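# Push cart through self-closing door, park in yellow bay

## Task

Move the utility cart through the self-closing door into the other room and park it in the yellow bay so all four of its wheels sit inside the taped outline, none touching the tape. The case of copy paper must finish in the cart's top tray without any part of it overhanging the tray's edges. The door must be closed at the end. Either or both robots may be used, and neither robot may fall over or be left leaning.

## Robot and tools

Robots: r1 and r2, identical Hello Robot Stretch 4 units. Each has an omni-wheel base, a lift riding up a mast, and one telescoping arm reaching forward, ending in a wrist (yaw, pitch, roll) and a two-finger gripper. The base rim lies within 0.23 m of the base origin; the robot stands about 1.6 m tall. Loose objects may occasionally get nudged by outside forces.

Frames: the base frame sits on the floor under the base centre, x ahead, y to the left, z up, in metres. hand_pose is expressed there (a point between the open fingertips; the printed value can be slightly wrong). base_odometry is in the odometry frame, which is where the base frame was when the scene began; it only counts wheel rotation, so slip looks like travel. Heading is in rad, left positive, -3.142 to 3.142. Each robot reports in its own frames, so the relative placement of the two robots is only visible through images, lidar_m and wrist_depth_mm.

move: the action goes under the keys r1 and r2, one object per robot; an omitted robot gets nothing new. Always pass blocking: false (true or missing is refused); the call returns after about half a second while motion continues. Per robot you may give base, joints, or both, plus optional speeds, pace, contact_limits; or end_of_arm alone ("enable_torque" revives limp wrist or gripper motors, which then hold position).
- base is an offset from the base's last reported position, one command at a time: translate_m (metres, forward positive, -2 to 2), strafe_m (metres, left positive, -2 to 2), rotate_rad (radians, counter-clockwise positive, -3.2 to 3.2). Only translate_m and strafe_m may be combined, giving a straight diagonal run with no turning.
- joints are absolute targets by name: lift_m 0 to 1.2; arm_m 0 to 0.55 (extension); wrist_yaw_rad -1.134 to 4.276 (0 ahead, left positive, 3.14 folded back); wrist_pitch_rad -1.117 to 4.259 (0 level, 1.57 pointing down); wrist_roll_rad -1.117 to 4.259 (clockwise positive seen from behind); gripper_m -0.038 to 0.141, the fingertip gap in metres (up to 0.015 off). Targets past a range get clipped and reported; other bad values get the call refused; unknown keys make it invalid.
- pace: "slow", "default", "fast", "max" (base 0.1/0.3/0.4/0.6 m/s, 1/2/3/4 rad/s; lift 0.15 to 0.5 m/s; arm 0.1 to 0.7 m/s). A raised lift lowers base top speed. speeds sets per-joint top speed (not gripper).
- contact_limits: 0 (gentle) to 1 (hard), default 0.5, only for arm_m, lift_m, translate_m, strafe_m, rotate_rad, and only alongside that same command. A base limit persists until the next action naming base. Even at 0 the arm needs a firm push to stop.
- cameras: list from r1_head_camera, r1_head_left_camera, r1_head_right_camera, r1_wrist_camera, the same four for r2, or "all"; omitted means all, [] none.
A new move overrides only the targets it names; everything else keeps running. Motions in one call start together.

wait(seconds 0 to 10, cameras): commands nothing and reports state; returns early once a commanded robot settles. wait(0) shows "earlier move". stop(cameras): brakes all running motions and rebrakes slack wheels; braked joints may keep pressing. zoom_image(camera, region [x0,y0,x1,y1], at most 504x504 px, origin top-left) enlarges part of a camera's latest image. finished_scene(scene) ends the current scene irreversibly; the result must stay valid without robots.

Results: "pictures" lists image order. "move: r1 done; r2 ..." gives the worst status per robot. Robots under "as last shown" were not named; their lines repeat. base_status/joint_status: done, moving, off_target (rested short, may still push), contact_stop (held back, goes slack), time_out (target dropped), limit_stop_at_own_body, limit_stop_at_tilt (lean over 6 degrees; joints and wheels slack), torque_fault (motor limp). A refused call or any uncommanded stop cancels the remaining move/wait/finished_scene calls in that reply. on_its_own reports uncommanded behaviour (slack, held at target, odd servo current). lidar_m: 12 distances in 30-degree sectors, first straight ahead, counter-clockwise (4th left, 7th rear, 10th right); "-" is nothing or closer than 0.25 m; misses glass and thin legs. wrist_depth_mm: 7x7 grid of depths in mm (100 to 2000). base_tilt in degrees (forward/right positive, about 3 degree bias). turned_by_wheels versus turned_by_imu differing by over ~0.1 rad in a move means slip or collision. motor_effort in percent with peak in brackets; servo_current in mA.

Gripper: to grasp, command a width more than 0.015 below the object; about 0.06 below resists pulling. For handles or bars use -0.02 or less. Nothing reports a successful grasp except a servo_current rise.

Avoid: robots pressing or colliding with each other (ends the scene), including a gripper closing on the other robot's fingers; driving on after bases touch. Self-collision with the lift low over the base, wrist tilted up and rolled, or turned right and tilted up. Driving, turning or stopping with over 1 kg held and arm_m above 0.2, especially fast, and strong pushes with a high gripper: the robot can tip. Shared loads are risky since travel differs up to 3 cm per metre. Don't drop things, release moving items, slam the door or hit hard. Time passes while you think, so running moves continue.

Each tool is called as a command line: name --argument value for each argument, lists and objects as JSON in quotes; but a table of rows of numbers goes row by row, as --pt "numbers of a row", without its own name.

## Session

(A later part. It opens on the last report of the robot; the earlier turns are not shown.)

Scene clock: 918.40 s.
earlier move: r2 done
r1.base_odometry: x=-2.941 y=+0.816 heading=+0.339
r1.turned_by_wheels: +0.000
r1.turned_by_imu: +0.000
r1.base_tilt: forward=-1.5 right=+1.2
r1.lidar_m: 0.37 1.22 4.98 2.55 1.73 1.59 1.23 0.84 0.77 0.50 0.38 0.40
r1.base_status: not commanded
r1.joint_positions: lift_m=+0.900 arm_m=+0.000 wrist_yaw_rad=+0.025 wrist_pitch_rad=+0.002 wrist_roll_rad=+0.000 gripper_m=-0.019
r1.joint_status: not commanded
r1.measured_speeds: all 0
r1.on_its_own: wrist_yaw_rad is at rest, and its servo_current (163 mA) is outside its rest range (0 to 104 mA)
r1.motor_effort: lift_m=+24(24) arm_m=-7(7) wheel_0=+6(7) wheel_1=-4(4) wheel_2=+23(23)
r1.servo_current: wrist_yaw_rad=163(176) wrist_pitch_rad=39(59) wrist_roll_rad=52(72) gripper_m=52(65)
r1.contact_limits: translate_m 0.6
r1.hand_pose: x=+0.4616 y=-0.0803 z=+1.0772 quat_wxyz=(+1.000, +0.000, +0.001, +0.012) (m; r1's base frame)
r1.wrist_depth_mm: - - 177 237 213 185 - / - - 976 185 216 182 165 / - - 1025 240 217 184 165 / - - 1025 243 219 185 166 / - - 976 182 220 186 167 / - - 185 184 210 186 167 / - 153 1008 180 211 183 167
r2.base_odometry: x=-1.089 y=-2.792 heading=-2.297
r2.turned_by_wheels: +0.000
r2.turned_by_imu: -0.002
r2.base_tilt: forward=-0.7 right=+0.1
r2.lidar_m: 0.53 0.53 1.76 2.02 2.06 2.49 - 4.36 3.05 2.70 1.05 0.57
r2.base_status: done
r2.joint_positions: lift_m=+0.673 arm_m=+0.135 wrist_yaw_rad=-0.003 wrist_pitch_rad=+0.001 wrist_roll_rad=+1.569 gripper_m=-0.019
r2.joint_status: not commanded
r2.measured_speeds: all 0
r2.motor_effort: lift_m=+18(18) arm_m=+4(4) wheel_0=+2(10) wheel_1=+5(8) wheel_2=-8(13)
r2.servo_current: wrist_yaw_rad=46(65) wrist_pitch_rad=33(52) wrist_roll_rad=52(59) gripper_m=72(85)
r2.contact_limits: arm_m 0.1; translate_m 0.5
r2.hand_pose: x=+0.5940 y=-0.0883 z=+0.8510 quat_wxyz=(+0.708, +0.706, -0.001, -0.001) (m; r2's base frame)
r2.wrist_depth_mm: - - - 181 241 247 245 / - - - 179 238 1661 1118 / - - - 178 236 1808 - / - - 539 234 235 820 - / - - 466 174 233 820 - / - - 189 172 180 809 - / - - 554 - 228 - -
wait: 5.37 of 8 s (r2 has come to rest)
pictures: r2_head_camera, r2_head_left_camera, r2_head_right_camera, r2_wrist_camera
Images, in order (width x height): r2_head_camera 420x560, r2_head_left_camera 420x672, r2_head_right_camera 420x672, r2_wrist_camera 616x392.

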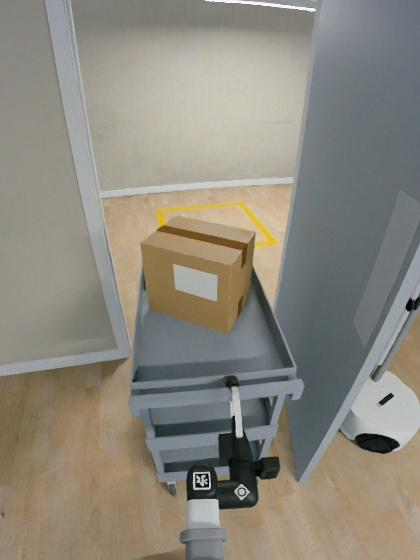

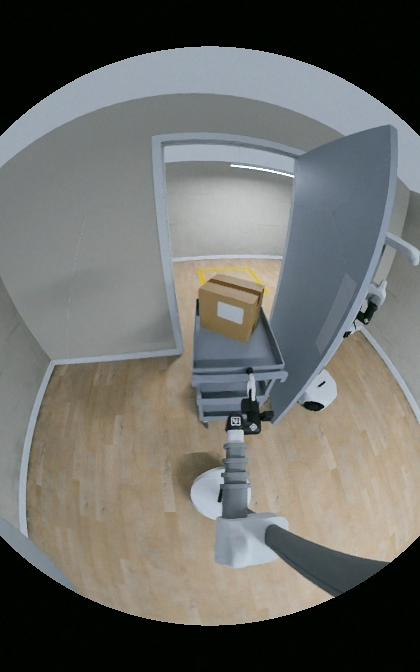

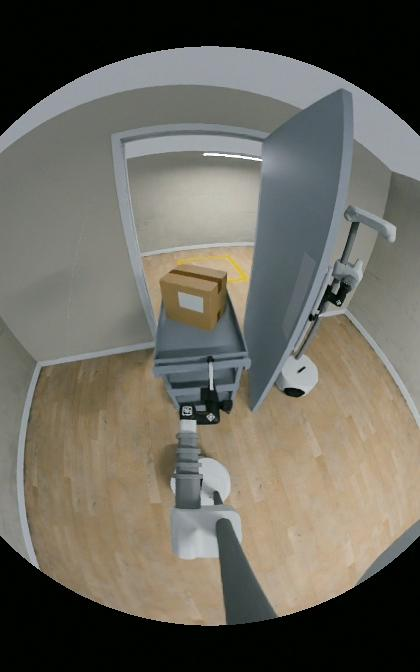

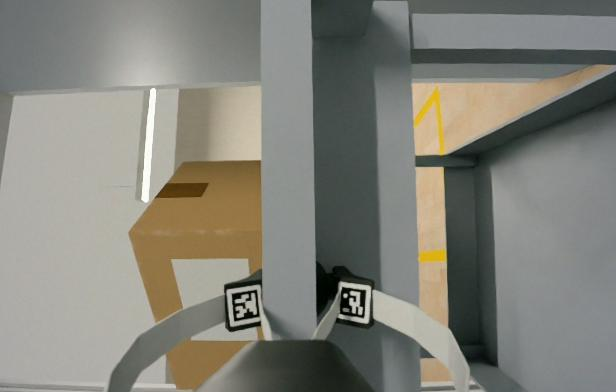

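move --blocking false --r2 '{"base":{"translate_m":0.4,"strafe_m":0.035},"pace":"slow","contact_limits":{"translate_m":0.5}}' --cameras '[]'

wait --seconds 8 --cameras '["r2_head_camera", "r2_wrist_camera", "r2_head_left_camera", "r2_head_right_camera"]'

Scene clock: 932.57 s.
move: r2 moving
r1.base_odometry: x=-2.941 y=+0.816 heading=+0.339
r1.turned_by_wheels: +0.000
r1.turned_by_imu: +0.000
r1.base_tilt: forward=-1.5 right=+1.3
r1.lidar_m: 0.39 1.22 5.00 2.54 1.73 1.61 1.24 0.82 0.77 0.51 0.41 0.39
r1.base_status: not commanded
r1.joint_positions: lift_m=+0.900 arm_m=+0.000 wrist_yaw_rad=+0.025 wrist_pitch_rad=+0.002 wrist_roll_rad=+0.000 gripper_m=-0.019
r1.joint_status: not commanded
r1.measured_speeds: all 0
r1.motor_effort: lift_m=+24(24) arm_m=-7(7) wheel_0=+6(7) wheel_1=-4(4) wheel_2=+23(23)
r1.servo_current: wrist_yaw_rad=156(169) wrist_pitch_rad=46(46) wrist_roll_rad=46(72) gripper_m=52(59)
r1.contact_limits: translate_m 0.6
r1.hand_pose: x=+0.4616 y=-0.0803 z=+1.0772 quat_wxyz=(+1.000, +0.000, +0.001, +0.012) (m; r1's base frame)
r1.wrist_depth_mm: - - 177 237 214 185 - / - - 991 185 215 182 164 / - - 1008 241 216 184 165 / - - 991 243 219 185 166 / - - 991 181 219 185 166 / - - 183 184 211 187 167 / - 153 976 180 211 182 167
r2.base_odometry: x=-1.097 y=-2.802 heading=-2.297
r2.turned_by_wheels: +0.000
r2.turned_by_imu: +0.000
r2.base_tilt: forward=-0.6 right=+0.1
r2.lidar_m: 0.52 0.51 1.76 2.01 2.05 2.49 - 4.39 3.00 2.71 1.03 0.56
r2.base_status: translate_m moving; strafe_m moving
r2.joint_positions: lift_m=+0.673 arm_m=+0.135 wrist_yaw_rad=-0.003 wrist_pitch_rad=+0.001 wrist_roll_rad=+1.569 gripper_m=-0.019
r2.joint_status: not commanded
r2.measured_speeds: translate_m=+0.048 strafe_m=+0.004 rotate_rad=-0.001 lift_m=+0.000 arm_m=+0.000 wrist_yaw_rad=+0.000 wrist_pitch_rad=+0.000 wrist_roll_rad=+0.000
r2.motor_effort: lift_m=+18(18) arm_m=+4(4) wheel_0=+4(6) wheel_1=+6(8) wheel_2=-12(14)
r2.servo_current: wrist_yaw_rad=46(59) wrist_pitch_rad=39(52) wrist_roll_rad=52(59) gripper_m=72(78)
r2.contact_limits: arm_m 0.1; translate_m 0.5
r2.hand_pose: x=+0.5940 y=-0.0883 z=+0.8510 quat_wxyz=(+0.708, +0.706, -0.001, -0.001) (m; r2's base frame)
r2.wrist_depth_mm: - - - 181 241 247 246 / - - - 180 238 1618 1138 / - - - 178 236 1708 - / - - 539 234 235 831 - / - - 466 175 232 820 - / - - 189 172 181 798 - / - - 559 - 229 - -
pictures: none
No camera images: "cameras" was empty.

Scene clock: 937.37 s.
earlier move: r2 done
r1.base_odometry: x=-2.941 y=+0.816 heading=+0.339
r1.turned_by_wheels: +0.000
r1.turned_by_imu: +0.000
r1.base_tilt: forward=-1.5 right=+1.2
r1.lidar_m: 0.39 4.09 5.01 2.51 1.71 1.61 1.22 0.85 0.78 0.52 0.39 0.39
r1.base_status: not commanded
r1.joint_positions: lift_m=+0.900 arm_m=+0.000 wrist_yaw_rad=+0.025 wrist_pitch_rad=+0.002 wrist_roll_rad=+0.000 gripper_m=-0.019
r1.joint_status: not commanded
r1.measured_speeds: all 0
r1.on_its_own: wrist_yaw_rad is at rest, and its servo_current (150 mA) is outside its rest range (0 to 104 mA)
r1.motor_effort: lift_m=+24(24) arm_m=-7(7) wheel_0=+6(7) wheel_1=-4(4) wheel_2=+23(23)
r1.servo_current: wrist_yaw_rad=150(176) wrist_pitch_rad=46(52) wrist_roll_rad=59(72) gripper_m=46(59)
r1.contact_limits: translate_m 0.6
r1.hand_pose: x=+0.4616 y=-0.0803 z=+1.0772 quat_wxyz=(+1.000, +0.000, +0.001, +0.012) (m; r1's base frame)
r1.wrist_depth_mm: - - - 236 214 184 - / - - - 185 216 182 164 / - - - 241 216 183 165 / - - - 243 218 185 166 / - - - 181 220 185 167 / - - 185 183 210 187 167 / - 153 - 180 211 183 168
r2.base_odometry: x=-1.329 y=-3.114 heading=-2.296
r2.turned_by_wheels: +0.001
r2.turned_by_imu: +0.002
r2.base_tilt: forward=-0.6 right=+0.1
r2.lidar_m: 0.53 0.53 1.26 2.07 2.05 2.51 - 4.77 3.01 1.07 0.50 0.57
r2.base_status: done
r2.joint_positions: lift_m=+0.673 arm_m=+0.135 wrist_yaw_rad=-0.001 wrist_pitch_rad=+0.001 wrist_roll_rad=+1.569 gripper_m=-0.019
r2.joint_status: not commanded
r2.measured_speeds: all 0
r2.motor_effort: lift_m=+18(18) arm_m=+4(4) wheel_0=+6(11) wheel_1=+5(9) wheel_2=-5(14)
r2.servo_current: wrist_yaw_rad=52(59) wrist_pitch_rad=39(52) wrist_roll_rad=33(59) gripper_m=78(85)
r2.contact_limits: arm_m 0.1; translate_m 0.5
r2.hand_pose: x=+0.5942 y=-0.0878 z=+0.8510 quat_wxyz=(+0.708, +0.706, +0.000, -0.001) (m; r2's base frame)
r2.wrist_depth_mm: - - - 181 241 247 245 / - - - 179 239 1661 1182 / - - - 177 236 1756 - / - - 539 234 235 842 - / - - 469 174 232 820 - / - - 188 173 180 809 - / - - 549 - 229 - -
wait: 4.80 of 8 s (r2 has come to rest)
pictures: r2_head_camera, r2_head_left_camera, r2_head_right_camera, r2_wrist_camera
Images, in order (width x height): r2_head_camera 420x560, r2_head_left_camera 420x672, r2_head_right_camera 420x672, r2_wrist_camera 616x392.

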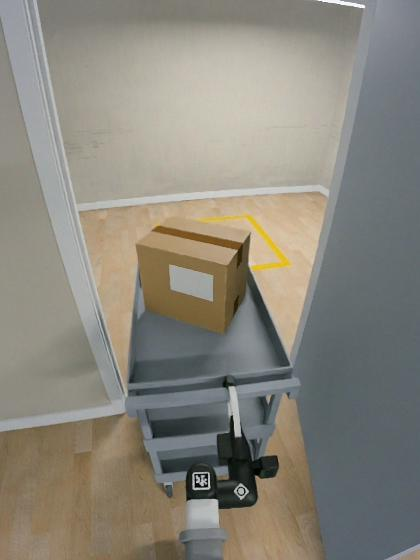

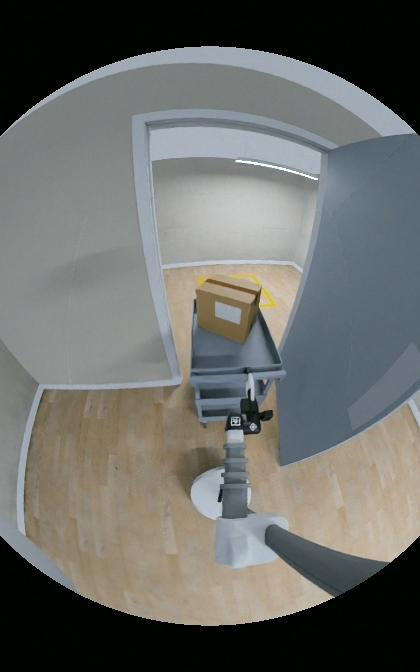

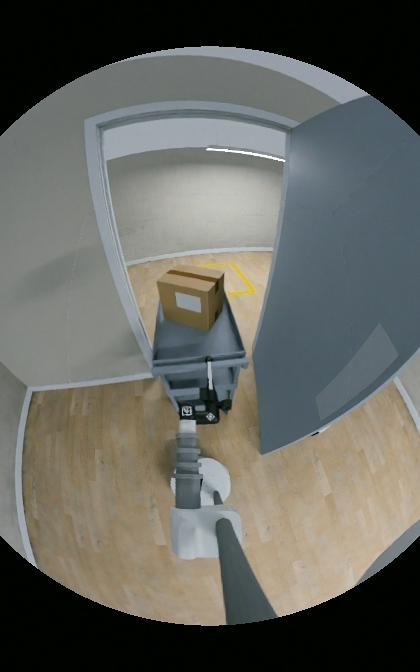

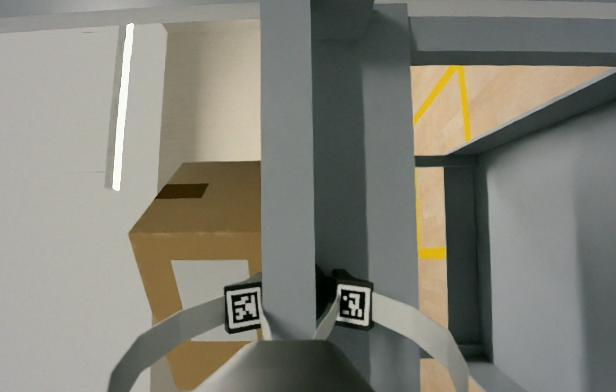

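move --blocking false --r2 '{"base":{"translate_m":0.4,"strafe_m":0.05},"pace":"slow","contact_limits":{"translate_m":0.5}}' --cameras '[]'

wait --seconds 8 --cameras '["r2_head_camera", "r2_wrist_camera", "r2_head_left_camera", "r2_head_right_camera"]'

Scene clock: 948.73 s.
move: r2 moving
r1.base_odometry: x=-2.941 y=+0.816 heading=+0.339
r1.turned_by_wheels: +0.000
r1.turned_by_imu: +0.000
r1.base_tilt: forward=-1.5 right=+1.2
r1.lidar_m: 0.38 4.08 5.00 2.55 1.72 1.60 1.22 0.84 0.76 0.53 0.40 0.40
r1.base_status: not commanded
r1.joint_positions: lift_m=+0.900 arm_m=+0.000 wrist_yaw_rad=+0.025 wrist_pitch_rad=+0.002 wrist_roll_rad=+0.000 gripper_m=-0.019
r1.joint_status: not commanded
r1.measured_speeds: all 0
r1.motor_effort: lift_m=+24(24) arm_m=-7(7) wheel_0=+6(7) wheel_1=-4(4) wheel_2=+23(23)
r1.servo_current: wrist_yaw_rad=156(176) wrist_pitch_rad=33(46) wrist_roll_rad=39(59) gripper_m=52(59)
r1.contact_limits: translate_m 0.6
r1.hand_pose: x=+0.4616 y=-0.0803 z=+1.0772 quat_wxyz=(+1.000, +0.000, +0.001, +0.012) (m; r1's base frame)
r1.wrist_depth_mm: - - - 237 213 185 - / - - - 185 216 182 165 / - - - 241 216 184 165 / - - - 244 219 185 166 / - - - 181 220 186 166 / - - 184 185 210 187 167 / - 153 - 180 211 182 168
r2.base_odometry: x=-1.336 y=-3.125 heading=-2.296
r2.turned_by_wheels: +0.000
r2.turned_by_imu: +0.001
r2.base_tilt: forward=-0.7 right=+0.1
r2.lidar_m: 0.52 0.53 1.30 2.05 2.08 2.53 - 4.80 3.00 0.97 0.50 0.56
r2.base_status: translate_m moving; strafe_m moving
r2.joint_positions: lift_m=+0.673 arm_m=+0.135 wrist_yaw_rad=-0.001 wrist_pitch_rad=+0.001 wrist_roll_rad=+1.569 gripper_m=-0.019
r2.joint_status: not commanded
r2.measured_speeds: translate_m=+0.049 strafe_m=+0.006 rotate_rad=+0.001 lift_m=+0.000 arm_m=+0.000 wrist_yaw_rad=+0.000 wrist_pitch_rad=+0.000 wrist_roll_rad=+0.000
r2.motor_effort: lift_m=+18(18) arm_m=+4(4) wheel_0=+7(11) wheel_1=+9(9) wheel_2=-11(13)
r2.servo_current: wrist_yaw_rad=39(65) wrist_pitch_rad=46(46) wrist_roll_rad=46(52) gripper_m=72(78)
r2.contact_limits: arm_m 0.1; translate_m 0.5
r2.hand_pose: x=+0.5942 y=-0.0878 z=+0.8510 quat_wxyz=(+0.708, +0.706, +0.000, -0.001) (m; r2's base frame)
r2.wrist_depth_mm: - - - 181 242 247 246 / - - - 180 239 1618 1160 / - - - 178 236 1756 - / - - 539 234 235 831 - / - - 466 174 233 820 - / - - 187 172 180 820 - / - - 554 - 228 - -
pictures: none
No camera images: "cameras" was empty.

Scene clock: 953.53 s.
earlier move: r2 done
r1.base_odometry: x=-2.941 y=+0.816 heading=+0.339
r1.turned_by_wheels: +0.000
r1.turned_by_imu: +0.000
r1.base_tilt: forward=-1.5 right=+1.3
r1.lidar_m: 0.41 4.08 4.99 2.56 1.75 1.61 1.22 0.84 0.76 0.51 0.42 0.39
r1.base_status: not commanded
r1.joint_positions: lift_m=+0.900 arm_m=+0.000 wrist_yaw_rad=+0.025 wrist_pitch_rad=+0.002 wrist_roll_rad=+0.000 gripper_m=-0.019
r1.joint_status: not commanded
r1.measured_speeds: all 0
r1.on_its_own: wrist_yaw_rad is at rest, and its servo_current (156 mA) is outside its rest range (0 to 104 mA)
r1.motor_effort: lift_m=+24(24) arm_m=-7(7) wheel_0=+6(7) wheel_1=-4(5) wheel_2=+23(23)
r1.servo_current: wrist_yaw_rad=156(176) wrist_pitch_rad=39(52) wrist_roll_rad=52(72) gripper_m=52(59)
r1.contact_limits: translate_m 0.6
r1.hand_pose: x=+0.4616 y=-0.0803 z=+1.0772 quat_wxyz=(+1.000, +0.000, +0.001, +0.012) (m; r1's base frame)
r1.wrist_depth_mm: - - - 237 213 186 - / - - - 185 215 182 164 / - - - 240 217 183 165 / - - - 243 218 185 166 / - - - 181 220 185 167 / - - 184 183 209 187 167 / - 153 - 180 212 182 167
r2.base_odometry: x=-1.556 y=-3.446 heading=-2.296
r2.turned_by_wheels: +0.000
r2.turned_by_imu: +0.000
r2.base_tilt: forward=-0.7 right=+0.1
r2.lidar_m: 0.50 0.52 0.81 1.56 2.12 2.56 - 4.79 0.56 0.53 0.58 0.58
r2.base_status: done
r2.joint_positions: lift_m=+0.673 arm_m=+0.135 wrist_yaw_rad=-0.001 wrist_pitch_rad=+0.001 wrist_roll_rad=+1.569 gripper_m=-0.019
r2.joint_status: not commanded
r2.measured_speeds: all 0
r2.motor_effort: lift_m=+18(18) arm_m=+4(4) wheel_0=+4(11) wheel_1=+5(9) wheel_2=-7(13)
r2.servo_current: wrist_yaw_rad=52(65) wrist_pitch_rad=39(46) wrist_roll_rad=46(65) gripper_m=78(85)
r2.contact_limits: arm_m 0.1; translate_m 0.5
r2.hand_pose: x=+0.5942 y=-0.0878 z=+0.8510 quat_wxyz=(+0.708, +0.706, +0.000, -0.001) (m; r2's base frame)
r2.wrist_depth_mm: - - - 186 246 250 250 / - - - 182 242 1618 1182 / - - - 180 239 1756 - / - - 559 178 236 - - / - - 469 176 233 809 - / - - 188 173 179 - - / - - 544 - 228 - -
wait: 4.80 of 8 s (r2 has come to rest)
pictures: r2_head_camera, r2_head_left_camera, r2_head_right_camera, r2_wrist_camera
Images, in order (width x height): r2_head_camera 420x560, r2_head_left_camera 420x672, r2_head_right_camera 420x672, r2_wrist_camera 616x392.

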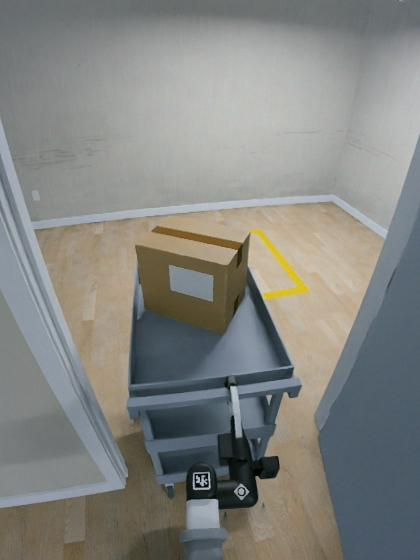

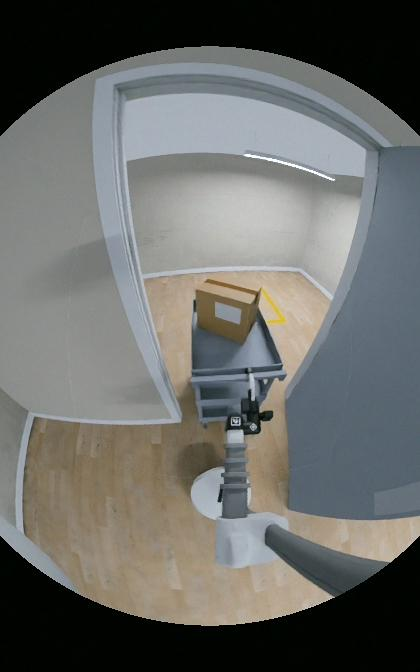

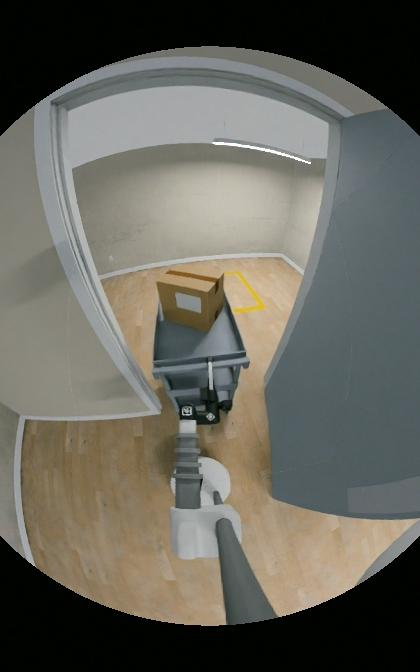

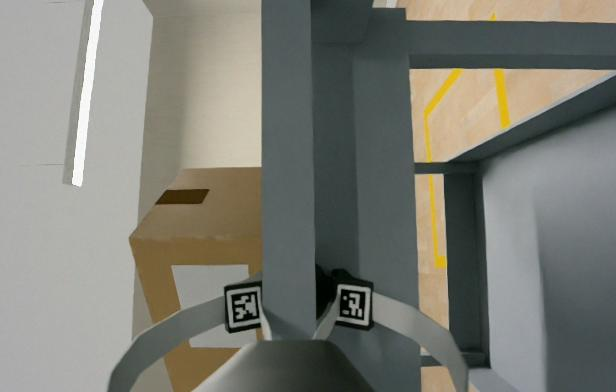

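move --blocking false --r2 '{"base":{"translate_m":-0.8,"strafe_m":-0.13},"pace":"slow","contact_limits":{"translate_m":0.5}}' --cameras '[]'

wait --seconds 10 --cameras '["r2_head_camera", "r2_wrist_camera"]'

Scene clock: 1002.23 s.
move: r2 moving
r1.base_odometry: x=-2.941 y=+0.816 heading=+0.339
r1.turned_by_wheels: +0.000
r1.turned_by_imu: +0.000
r1.base_tilt: forward=-1.5 right=+1.2
r1.lidar_m: 0.39 4.10 5.01 2.55 1.74 1.62 1.24 0.79 0.75 0.52 0.40 0.40
r1.base_status: not commanded
r1.joint_positions: lift_m=+0.900 arm_m=+0.000 wrist_yaw_rad=+0.025 wrist_pitch_rad=+0.002 wrist_roll_rad=+0.000 gripper_m=-0.019
r1.joint_status: not commanded
r1.measured_speeds: all 0
r1.motor_effort: lift_m=+24(24) arm_m=-7(7) wheel_0=+6(6) wheel_1=-4(4) wheel_2=+23(23)
r1.servo_current: wrist_yaw_rad=143(176) wrist_pitch_rad=46(46) wrist_roll_rad=46(46) gripper_m=59(59)
r1.contact_limits: translate_m 0.6
r1.hand_pose: x=+0.4616 y=-0.0803 z=+1.0772 quat_wxyz=(+1.000, +0.000, +0.001, +0.012) (m; r1's base frame)
r1.wrist_depth_mm: - - - 237 215 185 - / - - - 185 215 182 164 / - - - 241 218 184 166 / - - - 242 218 185 166 / - - - 182 220 186 166 / - - 184 185 209 187 167 / - 153 - 180 211 183 167
r2.base_odometry: x=-1.550 y=-3.436 heading=-2.297
r2.turned_by_wheels: +0.000
r2.turned_by_imu: +0.000
r2.base_tilt: forward=-0.7 right=+0.1
r2.lidar_m: 0.51 0.52 0.82 1.60 2.11 2.53 - 4.80 0.51 0.51 0.56 0.56
r2.base_status: translate_m moving; strafe_m moving
r2.joint_positions: lift_m=+0.673 arm_m=+0.135 wrist_yaw_rad=-0.001 wrist_pitch_rad=+0.001 wrist_roll_rad=+1.569 gripper_m=-0.019
r2.joint_status: not commanded
r2.measured_speeds: translate_m=-0.049 strafe_m=-0.007 rotate_rad=-0.003 lift_m=+0.000 arm_m=+0.000 wrist_yaw_rad=+0.000 wrist_pitch_rad=+0.000 wrist_roll_rad=+0.000
r2.motor_effort: lift_m=+18(18) arm_m=+4(4) wheel_0=-9(9) wheel_1=-7(7) wheel_2=+10(10)
r2.servo_current: wrist_yaw_rad=39(52) wrist_pitch_rad=33(39) wrist_roll_rad=52(52) gripper_m=72(78)
r2.contact_limits: arm_m 0.1; translate_m 0.5
r2.hand_pose: x=+0.5942 y=-0.0878 z=+0.8510 quat_wxyz=(+0.708, +0.706, +0.000, -0.001) (m; r2's base frame)
r2.wrist_depth_mm: - - - 183 244 248 248 / - - - 181 242 1576 1182 / - - - 179 238 1618 - / - - 549 235 235 - - / - - 469 175 233 820 - / - - 187 173 180 831 - / - - 549 - 228 - -
pictures: none
No camera images: "cameras" was empty.

Scene clock: 1011.10 s.
earlier move: r2 done
r1.base_odometry: x=-2.941 y=+0.816 heading=+0.339
r1.turned_by_wheels: +0.000
r1.turned_by_imu: -0.001
r1.base_tilt: forward=-1.5 right=+1.2
r1.lidar_m: 0.39 1.13 4.98 2.54 1.74 1.61 1.22 0.86 0.77 0.52 0.41 0.40
r1.base_status: not commanded
r1.joint_positions: lift_m=+0.900 arm_m=+0.000 wrist_yaw_rad=+0.025 wrist_pitch_rad=+0.002 wrist_roll_rad=+0.000 gripper_m=-0.019
r1.joint_status: not commanded
r1.measured_speeds: all 0
r1.on_its_own: wrist_yaw_rad is at rest, and its servo_current (163 mA) is outside its rest range (0 to 104 mA)
r1.motor_effort: lift_m=+24(24) arm_m=-7(7) wheel_0=+6(7) wheel_1=-4(4) wheel_2=+23(23)
r1.servo_current: wrist_yaw_rad=163(176) wrist_pitch_rad=39(52) wrist_roll_rad=39(72) gripper_m=52(59)
r1.contact_limits: translate_m 0.6
r1.hand_pose: x=+0.4616 y=-0.0803 z=+1.0772 quat_wxyz=(+1.000, +0.000, +0.001, +0.012) (m; r1's base frame)
r1.wrist_depth_mm: - - 177 237 213 185 - / - - - 185 216 182 164 / - - - 241 216 183 165 / - - - 243 218 185 167 / - - 931 182 220 185 167 / - - 184 184 210 187 167 / - 153 - 180 211 182 167
r2.base_odometry: x=-1.123 y=-2.762 heading=-2.296
r2.turned_by_wheels: +0.001
r2.turned_by_imu: +0.004
r2.base_tilt: forward=-0.7 right=+0.1
r2.lidar_m: 0.51 0.52 1.82 2.07 2.08 2.55 - 4.36 3.00 2.67 1.04 0.56
r2.base_status: done
r2.joint_positions: lift_m=+0.673 arm_m=+0.135 wrist_yaw_rad=+0.003 wrist_pitch_rad=+0.001 wrist_roll_rad=+1.569 gripper_m=-0.019
r2.joint_status: not commanded
r2.measured_speeds: all 0
r2.motor_effort: lift_m=+18(18) arm_m=+4(4) wheel_0=+0(11) wheel_1=-3(9) wheel_2=+8(14)
r2.servo_current: wrist_yaw_rad=46(65) wrist_pitch_rad=46(52) wrist_roll_rad=59(59) gripper_m=78(85)
r2.contact_limits: arm_m 0.1; translate_m 0.5
r2.hand_pose: x=+0.5946 y=-0.0865 z=+0.8510 quat_wxyz=(+0.708, +0.706, +0.001, +0.001) (m; r2's base frame)
r2.wrist_depth_mm: - - - 191 253 258 - / - - - 187 249 1499 1138 / - - - 183 243 1756 - / - - 597 180 238 809 - / - - 469 177 234 820 - / - - 189 173 180 - - / - - 530 - - - -
wait: 8.87 of 10 s (r2 has come to rest)
pictures: r2_head_camera, r2_wrist_camera
Images, in order (width x height): r2_head_camera 420x560, r2_wrist_camera 616x392.

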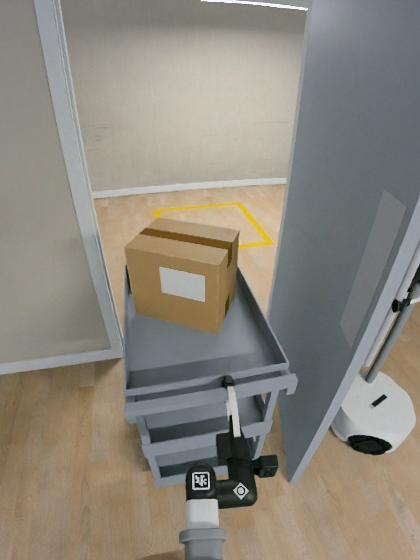

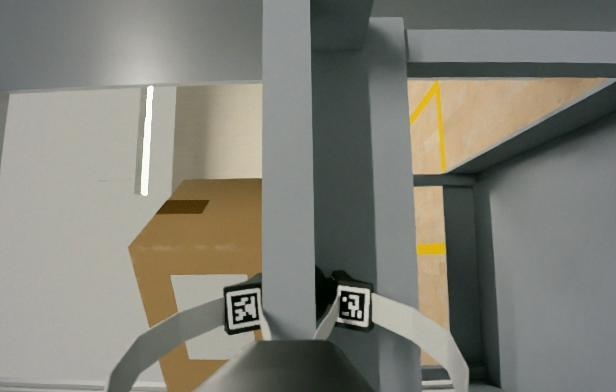

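move --blocking false --r2 '{"base":{"translate_m":0.35,"strafe_m":0.12},"pace":"slow","contact_limits":{"translate_m":0.5}}' --cameras '[]'

wait --seconds 8 --cameras '["r2_head_camera", "r2_wrist_camera"]'

Scene clock: 1024.00 s.
move: r2 moving
r1.base_odometry: x=-2.941 y=+0.816 heading=+0.339
r1.turned_by_wheels: +0.000
r1.turned_by_imu: +0.000
r1.base_tilt: forward=-1.5 right=+1.2
r1.lidar_m: 0.41 1.14 5.01 2.56 1.72 1.61 1.26 0.85 0.77 0.50 0.39 0.40
r1.base_status: not commanded
r1.joint_positions: lift_m=+0.900 arm_m=+0.000 wrist_yaw_rad=+0.025 wrist_pitch_rad=+0.002 wrist_roll_rad=+0.000 gripper_m=-0.019
r1.joint_status: not commanded
r1.measured_speeds: all 0
r1.motor_effort: lift_m=+23(24) arm_m=-7(7) wheel_0=+7(7) wheel_1=-4(4) wheel_2=+23(23)
r1.servo_current: wrist_yaw_rad=143(176) wrist_pitch_rad=39(46) wrist_roll_rad=26(59) gripper_m=52(59)
r1.contact_limits: translate_m 0.6
r1.hand_pose: x=+0.4616 y=-0.0803 z=+1.0772 quat_wxyz=(+1.000, +0.000, +0.001, +0.012) (m; r1's base frame)
r1.wrist_depth_mm: - - 177 238 214 185 - / - - 931 185 216 182 164 / - - - 241 217 183 165 / - - 946 243 218 185 165 / - - 946 181 220 186 166 / - - 184 185 209 187 167 / - 153 976 180 211 182 167
r2.base_odometry: x=-1.128 y=-2.774 heading=-2.296
r2.turned_by_wheels: +0.000
r2.turned_by_imu: +0.001
r2.base_tilt: forward=-0.7 right=+0.1
r2.lidar_m: 0.51 0.51 1.77 2.07 2.09 2.53 - 4.39 2.99 2.69 1.01 0.58
r2.base_status: translate_m moving; strafe_m moving
r2.joint_positions: lift_m=+0.673 arm_m=+0.135 wrist_yaw_rad=+0.003 wrist_pitch_rad=+0.001 wrist_roll_rad=+1.569 gripper_m=-0.019
r2.joint_status: not commanded
r2.measured_speeds: translate_m=+0.049 strafe_m=+0.016 rotate_rad=+0.000 lift_m=+0.000 arm_m=+0.000 wrist_yaw_rad=+0.000 wrist_pitch_rad=+0.000 wrist_roll_rad=+0.000
r2.motor_effort: lift_m=+18(18) arm_m=+4(4) wheel_0=+9(10) wheel_1=+8(9) wheel_2=-9(11)
r2.servo_current: wrist_yaw_rad=46(52) wrist_pitch_rad=39(46) wrist_roll_rad=46(52) gripper_m=78(85)
r2.contact_limits: arm_m 0.1; translate_m 0.5
r2.hand_pose: x=+0.5945 y=-0.0866 z=+0.8510 quat_wxyz=(+0.708, +0.706, +0.001, +0.001) (m; r2's base frame)
r2.wrist_depth_mm: - - - 193 252 259 - / - - - 189 250 1537 1160 / - - - 183 244 1708 - / - - 603 180 238 788 - / - - 469 177 234 809 - / - - 189 173 180 809 - / - - 525 - - - -
pictures: none
No camera images: "cameras" was empty.

Scene clock: 1028.43 s.
earlier move: r2 done
r1.base_odometry: x=-2.941 y=+0.816 heading=+0.339
r1.turned_by_wheels: +0.000
r1.turned_by_imu: +0.000
r1.base_tilt: forward=-1.5 right=+1.3
r1.lidar_m: 0.41 4.08 4.99 2.55 1.72 1.61 1.24 0.84 0.77 0.51 0.39 0.40
r1.base_status: not commanded
r1.joint_positions: lift_m=+0.900 arm_m=+0.000 wrist_yaw_rad=+0.025 wrist_pitch_rad=+0.002 wrist_roll_rad=+0.000 gripper_m=-0.019
r1.joint_status: not commanded
r1.measured_speeds: all 0
r1.on_its_own: wrist_yaw_rad is at rest, and its servo_current (130 mA) is outside its rest range (0 to 104 mA)
r1.motor_effort: lift_m=+24(24) arm_m=-7(7) wheel_0=+7(7) wheel_1=-4(4) wheel_2=+23(23)
r1.servo_current: wrist_yaw_rad=130(176) wrist_pitch_rad=39(52) wrist_roll_rad=46(72) gripper_m=59(65)
r1.contact_limits: translate_m 0.6
r1.hand_pose: x=+0.4616 y=-0.0803 z=+1.0772 quat_wxyz=(+1.000, +0.000, +0.001, +0.012) (m; r1's base frame)
r1.wrist_depth_mm: - - - 238 214 185 - / - - - 185 216 182 165 / - - - 241 216 184 165 / - - - 242 218 185 166 / - - - 181 220 186 167 / - - 183 184 208 187 167 / - 153 - 181 211 182 167
r2.base_odometry: x=-1.265 y=-3.103 heading=-2.296
r2.turned_by_wheels: +0.000
r2.turned_by_imu: +0.001
r2.base_tilt: forward=-0.7 right=+0.1
r2.lidar_m: 0.51 0.57 1.34 2.02 2.05 2.46 - 4.75 3.08 2.72 0.57 0.56
r2.base_status: done
r2.joint_positions: lift_m=+0.673 arm_m=+0.135 wrist_yaw_rad=-0.002 wrist_pitch_rad=+0.001 wrist_roll_rad=+1.569 gripper_m=-0.019
r2.joint_status: not commanded
r2.measured_speeds: all 0
r2.motor_effort: lift_m=+18(18) arm_m=+4(4) wheel_0=+7(12) wheel_1=+5(9) wheel_2=-6(14)
r2.servo_current: wrist_yaw_rad=39(65) wrist_pitch_rad=39(46) wrist_roll_rad=39(59) gripper_m=78(85)
r2.contact_limits: arm_m 0.1; translate_m 0.5
r2.hand_pose: x=+0.5941 y=-0.0879 z=+0.8510 quat_wxyz=(+0.708, +0.706, +0.000, -0.001) (m; r2's base frame)
r2.wrist_depth_mm: - - - 171 230 236 235 / - - - 172 230 1708 1205 / - - - 172 230 778 - / - - 500 230 230 820 - / - - 480 172 231 831 - / - - 188 172 179 - - / - - 585 - 230 - -
wait: 4.43 of 8 s (r2 has come to rest)
pictures: r2_head_camera, r2_wrist_camera
Images, in order (width x height): r2_head_camera 420x560, r2_wrist_camera 616x392.

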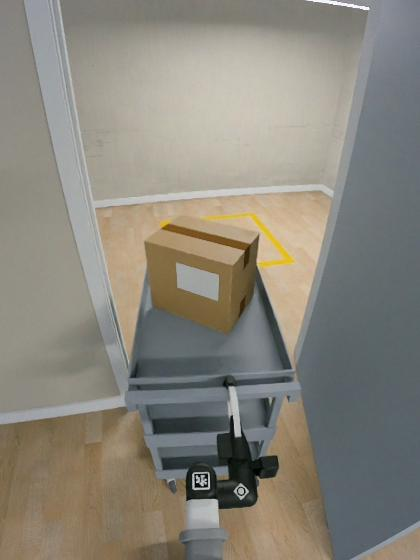

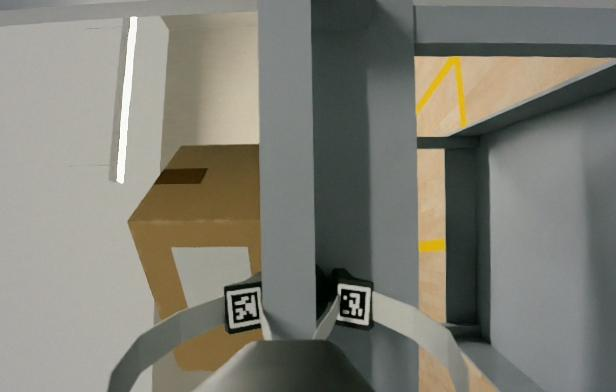

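move --blocking false --r2 '{"base":{"translate_m":0.4,"strafe_m":0.02},"pace":"slow","contact_limits":{"translate_m":0.5}}' --cameras '[]'

wait --seconds 8 --cameras '["r2_head_camera", "r2_wrist_camera"]'

Scene clock: 1035.67 s.
move: r2 moving
r1.base_odometry: x=-2.941 y=+0.816 heading=+0.339
r1.turned_by_wheels: +0.000
r1.turned_by_imu: +0.000
r1.base_tilt: forward=-1.5 right=+1.3
r1.lidar_m: 0.39 4.04 5.00 2.55 1.74 1.59 1.25 0.83 0.76 0.48 0.39 0.38
r1.base_status: not commanded
r1.joint_positions: lift_m=+0.900 arm_m=+0.000 wrist_yaw_rad=+0.025 wrist_pitch_rad=+0.002 wrist_roll_rad=+0.000 gripper_m=-0.019
r1.joint_status: not commanded
r1.measured_speeds: all 0
r1.motor_effort: lift_m=+24(24) arm_m=-7(7) wheel_0=+6(6) wheel_1=-4(4) wheel_2=+23(23)
r1.servo_current: wrist_yaw_rad=150(169) wrist_pitch_rad=46(46) wrist_roll_rad=46(65) gripper_m=46(52)
r1.contact_limits: translate_m 0.6
r1.hand_pose: x=+0.4616 y=-0.0803 z=+1.0772 quat_wxyz=(+1.000, +0.000, +0.001, +0.012) (m; r1's base frame)
r1.wrist_depth_mm: - - - 237 214 185 - / - - - 185 216 181 164 / - - - 241 217 184 165 / - - - 244 218 185 166 / - - - 181 220 186 166 / - - 185 184 209 186 167 / - 153 - 180 211 182 167
r2.base_odometry: x=-1.273 y=-3.113 heading=-2.295
r2.turned_by_wheels: +0.000
r2.turned_by_imu: +0.001
r2.base_tilt: forward=-0.6 right=+0.1
r2.lidar_m: 0.52 0.54 1.33 2.04 2.05 2.48 - 4.76 3.07 2.72 0.57 0.55
r2.base_status: translate_m moving; strafe_m moving
r2.joint_positions: lift_m=+0.673 arm_m=+0.135 wrist_yaw_rad=-0.002 wrist_pitch_rad=+0.001 wrist_roll_rad=+1.569 gripper_m=-0.019
r2.joint_status: not commanded
r2.measured_speeds: translate_m=+0.049 strafe_m=+0.002 rotate_rad=+0.002 lift_m=+0.000 arm_m=+0.000 wrist_yaw_rad=+0.000 wrist_pitch_rad=+0.000 wrist_roll_rad=+0.000
r2.motor_effort: lift_m=+18(18) arm_m=+4(4) wheel_0=+4(11) wheel_1=+7(7) wheel_2=-11(12)
r2.servo_current: wrist_yaw_rad=46(52) wrist_pitch_rad=46(46) wrist_roll_rad=46(52) gripper_m=78(78)
r2.contact_limits: arm_m 0.1; translate_m 0.5
r2.hand_pose: x=+0.5941 y=-0.0879 z=+0.8510 quat_wxyz=(+0.708, +0.706, +0.000, -0.001) (m; r2's base frame)
r2.wrist_depth_mm: - - - 172 231 236 235 / - - - 173 231 1756 1205 / - - - 172 230 831 - / - - 504 231 231 831 - / - - 477 172 231 831 - / - - 188 172 180 - - / - - 580 - 230 - -
pictures: none
No camera images: "cameras" was empty.

Scene clock: 1040.47 s.
earlier move: r2 done
r1.base_odometry: x=-2.941 y=+0.816 heading=+0.339
r1.turned_by_wheels: +0.000
r1.turned_by_imu: +0.000
r1.base_tilt: forward=-1.5 right=+1.3
r1.lidar_m: 0.40 4.09 4.98 2.55 1.74 1.61 1.24 0.85 0.77 0.52 0.41 0.39
r1.base_status: not commanded
r1.joint_positions: lift_m=+0.900 arm_m=+0.000 wrist_yaw_rad=+0.025 wrist_pitch_rad=+0.002 wrist_roll_rad=+0.000 gripper_m=-0.019
r1.joint_status: not commanded
r1.measured_speeds: all 0
r1.on_its_own: wrist_yaw_rad is at rest, and its servo_current (163 mA) is outside its rest range (0 to 104 mA)
r1.motor_effort: lift_m=+24(24) arm_m=-7(7) wheel_0=+6(7) wheel_1=-4(4) wheel_2=+23(23)
r1.servo_current: wrist_yaw_rad=163(176) wrist_pitch_rad=33(52) wrist_roll_rad=52(72) gripper_m=52(59)
r1.contact_limits: translate_m 0.6
r1.hand_pose: x=+0.4616 y=-0.0803 z=+1.0772 quat_wxyz=(+1.000, +0.000, +0.001, +0.012) (m; r1's base frame)
r1.wrist_depth_mm: - - - 238 214 185 - / - - - 185 215 182 164 / - - - 241 218 183 165 / - - - 243 218 185 166 / - - - 181 219 186 166 / - - 184 183 210 187 167 / - 153 - 181 211 182 168
r2.base_odometry: x=-1.515 y=-3.416 heading=-2.295
r2.turned_by_wheels: +0.000
r2.turned_by_imu: +0.002
r2.base_tilt: forward=-0.6 right=+0.1
r2.lidar_m: 0.51 0.55 0.86 1.66 2.11 2.54 - 4.77 0.55 0.53 0.60 0.54
r2.base_status: done
r2.joint_positions: lift_m=+0.673 arm_m=+0.135 wrist_yaw_rad=-0.001 wrist_pitch_rad=+0.001 wrist_roll_rad=+1.569 gripper_m=-0.019
r2.joint_status: not commanded
r2.measured_speeds: all 0
r2.motor_effort: lift_m=+18(18) arm_m=+4(4) wheel_0=+7(12) wheel_1=+5(9) wheel_2=-6(12)
r2.servo_current: wrist_yaw_rad=52(65) wrist_pitch_rad=39(46) wrist_roll_rad=46(65) gripper_m=85(85)
r2.contact_limits: arm_m 0.1; translate_m 0.5
r2.hand_pose: x=+0.5942 y=-0.0876 z=+0.8510 quat_wxyz=(+0.708, +0.706, +0.000, +0.000) (m; r2's base frame)
r2.wrist_depth_mm: - - - 176 234 240 240 / - - - 235 235 1618 1060 / - - - 174 234 820 - / - - 517 232 232 820 - / - - 466 173 231 831 - / - - 189 173 180 - - / - - 574 - 229 - -
wait: 4.80 of 8 s (r2 has come to rest)
pictures: r2_head_camera, r2_wrist_camera
Images, in order (width x height): r2_head_camera 420x560, r2_wrist_camera 616x392.

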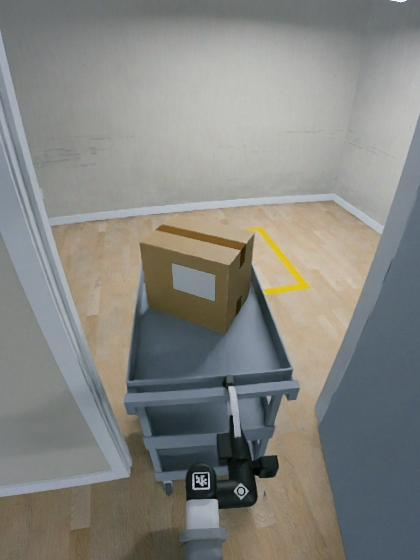

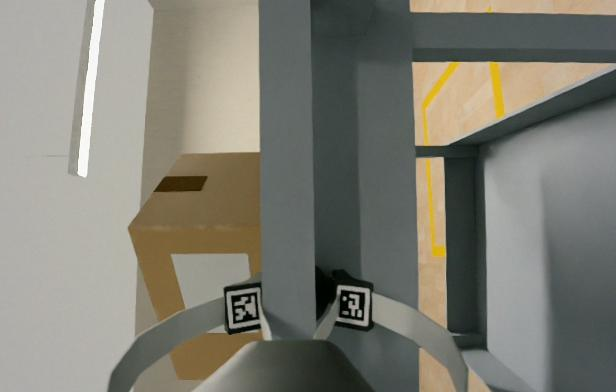

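move --blocking false --r2 '{"base":{"translate_m":0.3},"joints":{"wrist_yaw_rad":0.32},"speeds":{"wrist_yaw_rad":0.12},"pace":"slow","contact_limits":{"translate_m":0.5}}' --cameras '[]'

wait --seconds 8 --cameras '["r2_head_camera", "r2_wrist_camera", "r2_head_left_camera"]'

Scene clock: 1062.87 s.
move: r2 moving
r1.base_odometry: x=-2.941 y=+0.816 heading=+0.339
r1.turned_by_wheels: +0.000
r1.turned_by_imu: +0.000
r1.base_tilt: forward=-1.5 right=+1.2
r1.lidar_m: 0.39 4.06 5.01 2.56 1.73 1.61 1.22 0.84 0.77 0.51 0.41 0.40
r1.base_status: not commanded
r1.joint_positions: lift_m=+0.900 arm_m=+0.000 wrist_yaw_rad=+0.025 wrist_pitch_rad=+0.002 wrist_roll_rad=+0.000 gripper_m=-0.019
r1.joint_status: not commanded
r1.measured_speeds: all 0
r1.motor_effort: lift_m=+24(24) arm_m=-7(7) wheel_0=+6(6) wheel_1=-4(4) wheel_2=+23(23)
r1.servo_current: wrist_yaw_rad=143(163) wrist_pitch_rad=33(46) wrist_roll_rad=33(59) gripper_m=52(59)
r1.contact_limits: translate_m 0.6
r1.hand_pose: x=+0.4616 y=-0.0803 z=+1.0772 quat_wxyz=(+1.000, +0.000, +0.001, +0.012) (m; r1's base frame)
r1.wrist_depth_mm: - - - 237 213 186 - / - - - 185 216 182 164 / - - - 241 216 185 165 / - - - 243 219 185 166 / - - - 182 220 185 167 / - - 185 184 209 187 167 / - 153 - 180 211 183 168
r2.base_odometry: x=-1.523 y=-3.425 heading=-2.295
r2.turned_by_wheels: +0.000
r2.turned_by_imu: +0.000
r2.base_tilt: forward=-0.7 right=+0.0
r2.lidar_m: 0.51 0.55 0.87 1.66 2.10 2.57 - 4.76 0.56 0.52 0.59 0.55
r2.base_status: translate_m moving
r2.joint_positions: lift_m=+0.673 arm_m=+0.135 wrist_yaw_rad=+0.040 wrist_pitch_rad=+0.001 wrist_roll_rad=+1.569 gripper_m=-0.019
r2.joint_status: wrist_yaw_rad moving
r2.measured_speeds: translate_m=+0.048 strafe_m=+0.000 rotate_rad=-0.002 lift_m=+0.000 arm_m=+0.000 wrist_yaw_rad=+0.081 wrist_pitch_rad=+0.000 wrist_roll_rad=+0.000
r2.motor_effort: lift_m=+18(18) arm_m=+4(4) wheel_0=+8(8) wheel_1=+5(9) wheel_2=-12(13)
r2.servo_current: wrist_yaw_rad=98(98) wrist_pitch_rad=46(46) wrist_roll_rad=46(59) gripper_m=78(78)
r2.contact_limits: arm_m 0.1; translate_m 0.5
r2.hand_pose: x=+0.5975 y=-0.0758 z=+0.8510 quat_wxyz=(+0.708, +0.706, +0.014, +0.014) (m; r2's base frame)
r2.wrist_depth_mm: - - - 173 232 237 236 / - - - 173 232 1756 1205 / - - - 173 231 820 - / - - 508 231 231 788 - / - - 473 172 230 820 - / - - 188 173 180 - - / - - 580 - 230 - -
pictures: none
No camera images: "cameras" was empty.

Scene clock: 1066.63 s.
earlier move: r2 done
r1.base_odometry: x=-2.941 y=+0.816 heading=+0.339
r1.turned_by_wheels: +0.000
r1.turned_by_imu: +0.000
r1.base_tilt: forward=-1.6 right=+1.3
r1.lidar_m: 0.39 4.07 4.99 2.53 1.73 1.60 1.23 0.81 0.77 0.50 0.42 0.39
r1.base_status: not commanded
r1.joint_positions: lift_m=+0.900 arm_m=+0.000 wrist_yaw_rad=+0.025 wrist_pitch_rad=+0.002 wrist_roll_rad=+0.000 gripper_m=-0.019
r1.joint_status: not commanded
r1.measured_speeds: all 0
r1.on_its_own: wrist_yaw_rad is at rest, and its servo_current (143 mA) is outside its rest range (0 to 104 mA)
r1.motor_effort: lift_m=+24(24) arm_m=-7(7) wheel_0=+6(7) wheel_1=-4(4) wheel_2=+23(23)
r1.servo_current: wrist_yaw_rad=143(176) wrist_pitch_rad=46(52) wrist_roll_rad=46(72) gripper_m=52(59)
r1.contact_limits: translate_m 0.6
r1.hand_pose: x=+0.4616 y=-0.0803 z=+1.0772 quat_wxyz=(+1.000, +0.000, +0.001, +0.012) (m; r1's base frame)
r1.wrist_depth_mm: - - - 236 214 185 - / - - - 185 216 182 164 / - - - 241 216 184 165 / - - - 243 219 185 167 / - - - 181 220 186 166 / - - 185 183 209 186 167 / - 153 - 181 211 182 167
r2.base_odometry: x=-1.714 y=-3.640 heading=-2.295
r2.turned_by_wheels: +0.001
r2.turned_by_imu: +0.000
r2.base_tilt: forward=-0.7 right=+0.1
r2.lidar_m: 0.55 0.48 0.48 1.00 2.15 2.59 - 5.15 0.57 0.56 0.63 0.55
r2.base_status: done
r2.joint_positions: lift_m=+0.673 arm_m=+0.135 wrist_yaw_rad=+0.320 wrist_pitch_rad=+0.001 wrist_roll_rad=+1.569 gripper_m=-0.019
r2.joint_status: all done
r2.measured_speeds: all 0
r2.motor_effort: lift_m=+18(18) arm_m=+4(4) wheel_0=+6(9) wheel_1=+4(9) wheel_2=-5(15)
r2.servo_current: wrist_yaw_rad=52(169) wrist_pitch_rad=33(46) wrist_roll_rad=52(59) gripper_m=78(85)
r2.contact_limits: arm_m 0.1; translate_m 0.5
r2.hand_pose: x=+0.6071 y=+0.0076 z=+0.8510 quat_wxyz=(+0.699, +0.697, +0.113, +0.112) (m; r2's base frame)
r2.wrist_depth_mm: - - - 178 180 - - / - - 488 132 190 - - / - 459 442 143 200 788 - / - - 492 151 212 - - / - - 615 158 224 - - / - - 188 170 180 1808 - / - - - - - 1983 492
wait: 3.77 of 8 s (r2 has come to rest)
pictures: r2_head_camera, r2_head_left_camera, r2_wrist_camera
Images, in order (width x height): r2_head_camera 420x560, r2_head_left_camera 420x672, r2_wrist_camera 616x392.

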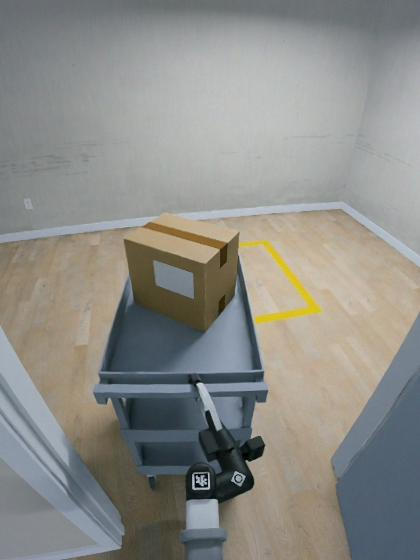

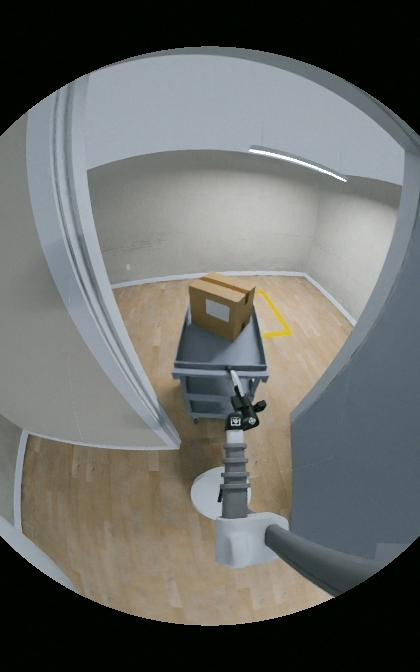

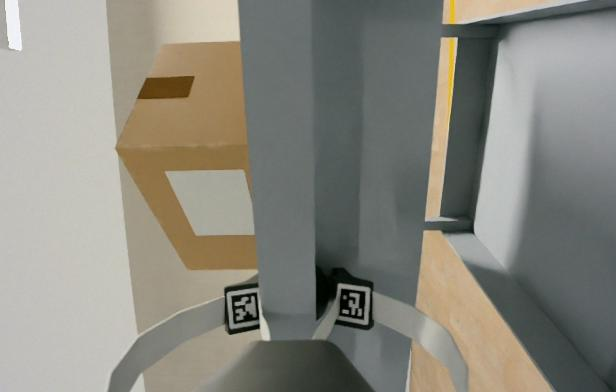

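move --blocking false --r2 '{"base":{"translate_m":-0.9,"strafe_m":-0.12},"joints":{"wrist_yaw_rad":0.1},"speeds":{"wrist_yaw_rad":0.05},"pace":"slow","contact_limits":{"translate_m":0.5}}' --cameras '[]'

wait --seconds 10 --cameras '["r2_head_camera", "r2_wrist_camera", "r2_head_left_camera"]'

Scene clock: 1137.50 s.
move: r2 moving
r1.base_odometry: x=-2.941 y=+0.816 heading=+0.339
r1.turned_by_wheels: +0.000
r1.turned_by_imu: -0.001
r1.base_tilt: forward=-1.5 right=+1.2
r1.lidar_m: 0.38 4.08 5.00 2.52 1.71 1.60 1.23 0.84 0.76 0.49 0.40 0.39
r1.base_status: not commanded
r1.joint_positions: lift_m=+0.900 arm_m=+0.000 wrist_yaw_rad=+0.025 wrist_pitch_rad=+0.002 wrist_roll_rad=+0.000 gripper_m=-0.019
r1.joint_status: not commanded
r1.measured_speeds: all 0
r1.motor_effort: lift_m=+24(24) arm_m=-7(7) wheel_0=+7(7) wheel_1=-4(4) wheel_2=+23(23)
r1.servo_current: wrist_yaw_rad=156(169) wrist_pitch_rad=39(46) wrist_roll_rad=46(65) gripper_m=52(59)
r1.contact_limits: translate_m 0.6
r1.hand_pose: x=+0.4616 y=-0.0803 z=+1.0772 quat_wxyz=(+1.000, +0.000, +0.001, +0.012) (m; r1's base frame)
r1.wrist_depth_mm: - - - 237 213 185 - / - - - 185 215 182 165 / - - - 241 217 183 165 / - - - 243 218 185 166 / - - - 181 220 185 167 / - - 185 183 210 187 167 / - 153 - 180 211 182 168
r2.base_odometry: x=-1.707 y=-3.630 heading=-2.294
r2.turned_by_wheels: +0.000
r2.turned_by_imu: +0.003
r2.base_tilt: forward=-0.6 right=+0.1
r2.lidar_m: 0.55 0.49 0.50 1.03 2.15 2.61 - 5.06 0.58 0.54 0.61 0.57
r2.base_status: translate_m moving; strafe_m moving
r2.joint_positions: lift_m=+0.673 arm_m=+0.135 wrist_yaw_rad=+0.312 wrist_pitch_rad=+0.001 wrist_roll_rad=+1.569 gripper_m=-0.019
r2.joint_status: wrist_yaw_rad moving
r2.measured_speeds: translate_m=-0.049 strafe_m=-0.006 rotate_rad=-0.001 lift_m=+0.000 arm_m=+0.000 wrist_yaw_rad=-0.031 wrist_pitch_rad=+0.000 wrist_roll_rad=+0.000
r2.motor_effort: lift_m=+18(18) arm_m=+4(4) wheel_0=-4(5) wheel_1=-7(8) wheel_2=+14(14)
r2.servo_current: wrist_yaw_rad=98(98) wrist_pitch_rad=46(46) wrist_roll_rad=46(59) gripper_m=78(78)
r2.contact_limits: arm_m 0.1; translate_m 0.5
r2.hand_pose: x=+0.6072 y=+0.0052 z=+0.8510 quat_wxyz=(+0.699, +0.698, +0.110, +0.110) (m; r2's base frame)
r2.wrist_depth_mm: - - - 179 181 - - / - - 488 133 190 - - / - 459 445 142 200 788 - / - - 492 152 211 - - / - - 621 161 225 - - / - - 189 170 180 1921 - / - - - - - 1921 492
pictures: none
No camera images: "cameras" was empty.

Scene clock: 1147.37 s.
earlier move: r2 done
r1.base_odometry: x=-2.941 y=+0.816 heading=+0.339
r1.turned_by_wheels: +0.000
r1.turned_by_imu: -0.001
r1.base_tilt: forward=-1.5 right=+1.2
r1.lidar_m: 0.40 4.10 5.00 2.55 1.74 1.60 1.22 0.83 0.76 0.51 0.41 0.41
r1.base_status: not commanded
r1.joint_positions: lift_m=+0.900 arm_m=+0.000 wrist_yaw_rad=+0.025 wrist_pitch_rad=+0.002 wrist_roll_rad=+0.000 gripper_m=-0.019
r1.joint_status: not commanded
r1.measured_speeds: all 0
r1.on_its_own: wrist_yaw_rad is at rest, and its servo_current (143 mA) is outside its rest range (0 to 104 mA)
r1.motor_effort: lift_m=+24(24) arm_m=-7(7) wheel_0=+6(7) wheel_1=-4(4) wheel_2=+23(23)
r1.servo_current: wrist_yaw_rad=143(176) wrist_pitch_rad=46(52) wrist_roll_rad=59(65) gripper_m=46(59)
r1.contact_limits: translate_m 0.6
r1.hand_pose: x=+0.4616 y=-0.0803 z=+1.0772 quat_wxyz=(+1.000, +0.000, +0.001, +0.012) (m; r1's base frame)
r1.wrist_depth_mm: - - 866 238 214 185 - / - - 878 185 216 181 165 / - - 878 240 217 184 165 / - - 878 243 218 185 166 / - - 878 181 220 185 167 / - - 185 184 209 187 167 / - 153 891 180 211 182 167
r2.base_odometry: x=-1.207 y=-2.887 heading=-2.295
r2.turned_by_wheels: -0.001
r2.turned_by_imu: -0.002
r2.base_tilt: forward=-0.7 right=+0.1
r2.lidar_m: 0.51 0.56 1.61 2.06 2.08 2.54 - 4.51 2.98 2.66 0.61 0.58
r2.base_status: done
r2.joint_positions: lift_m=+0.673 arm_m=+0.135 wrist_yaw_rad=+0.100 wrist_pitch_rad=+0.001 wrist_roll_rad=+1.569 gripper_m=-0.019
r2.joint_status: all done
r2.measured_speeds: all 0
r2.motor_effort: lift_m=+18(18) arm_m=+4(4) wheel_0=-6(14) wheel_1=-5(9) wheel_2=+4(14)
r2.servo_current: wrist_yaw_rad=39(124) wrist_pitch_rad=39(46) wrist_roll_rad=59(59) gripper_m=85(85)
r2.contact_limits: arm_m 0.1; translate_m 0.5
r2.hand_pose: x=+0.6015 y=-0.0583 z=+0.8510 quat_wxyz=(+0.707, +0.706, +0.035, +0.035) (m; r2's base frame)
r2.wrist_depth_mm: - - - 160 216 226 245 / - - - 162 220 1618 - / - - 569 165 223 809 - / - - 466 167 226 820 - / - - 496 169 229 831 - / - - 189 172 180 - - / - - 627 - 236 - -
wait: 9.87 of 10 s (r2 has come to rest)
pictures: r2_head_camera, r2_head_left_camera, r2_wrist_camera
Images, in order (width x height): r2_head_camera 420x560, r2_head_left_camera 420x672, r2_wrist_camera 616x392.

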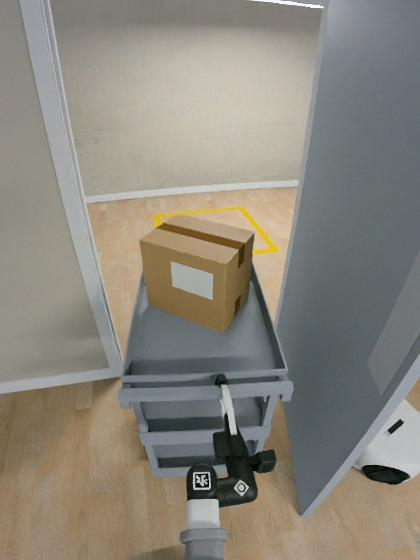

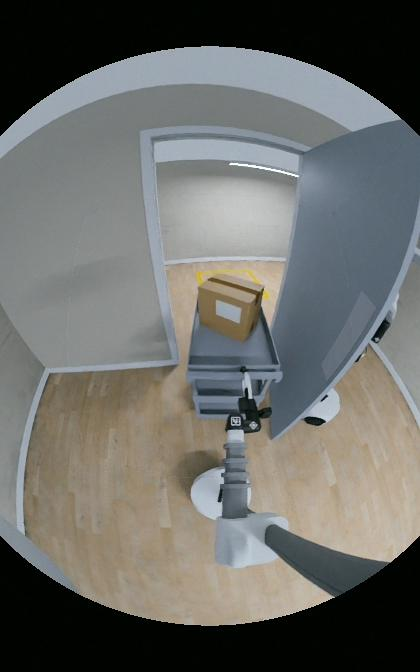

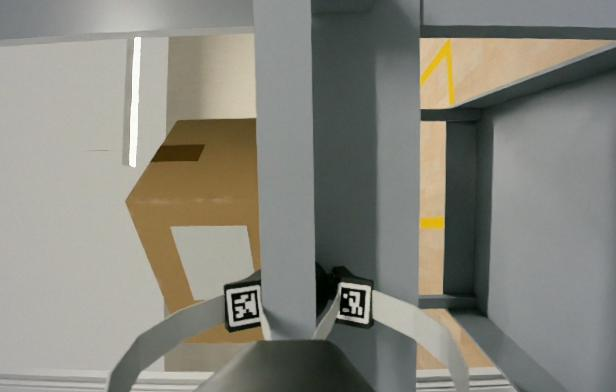

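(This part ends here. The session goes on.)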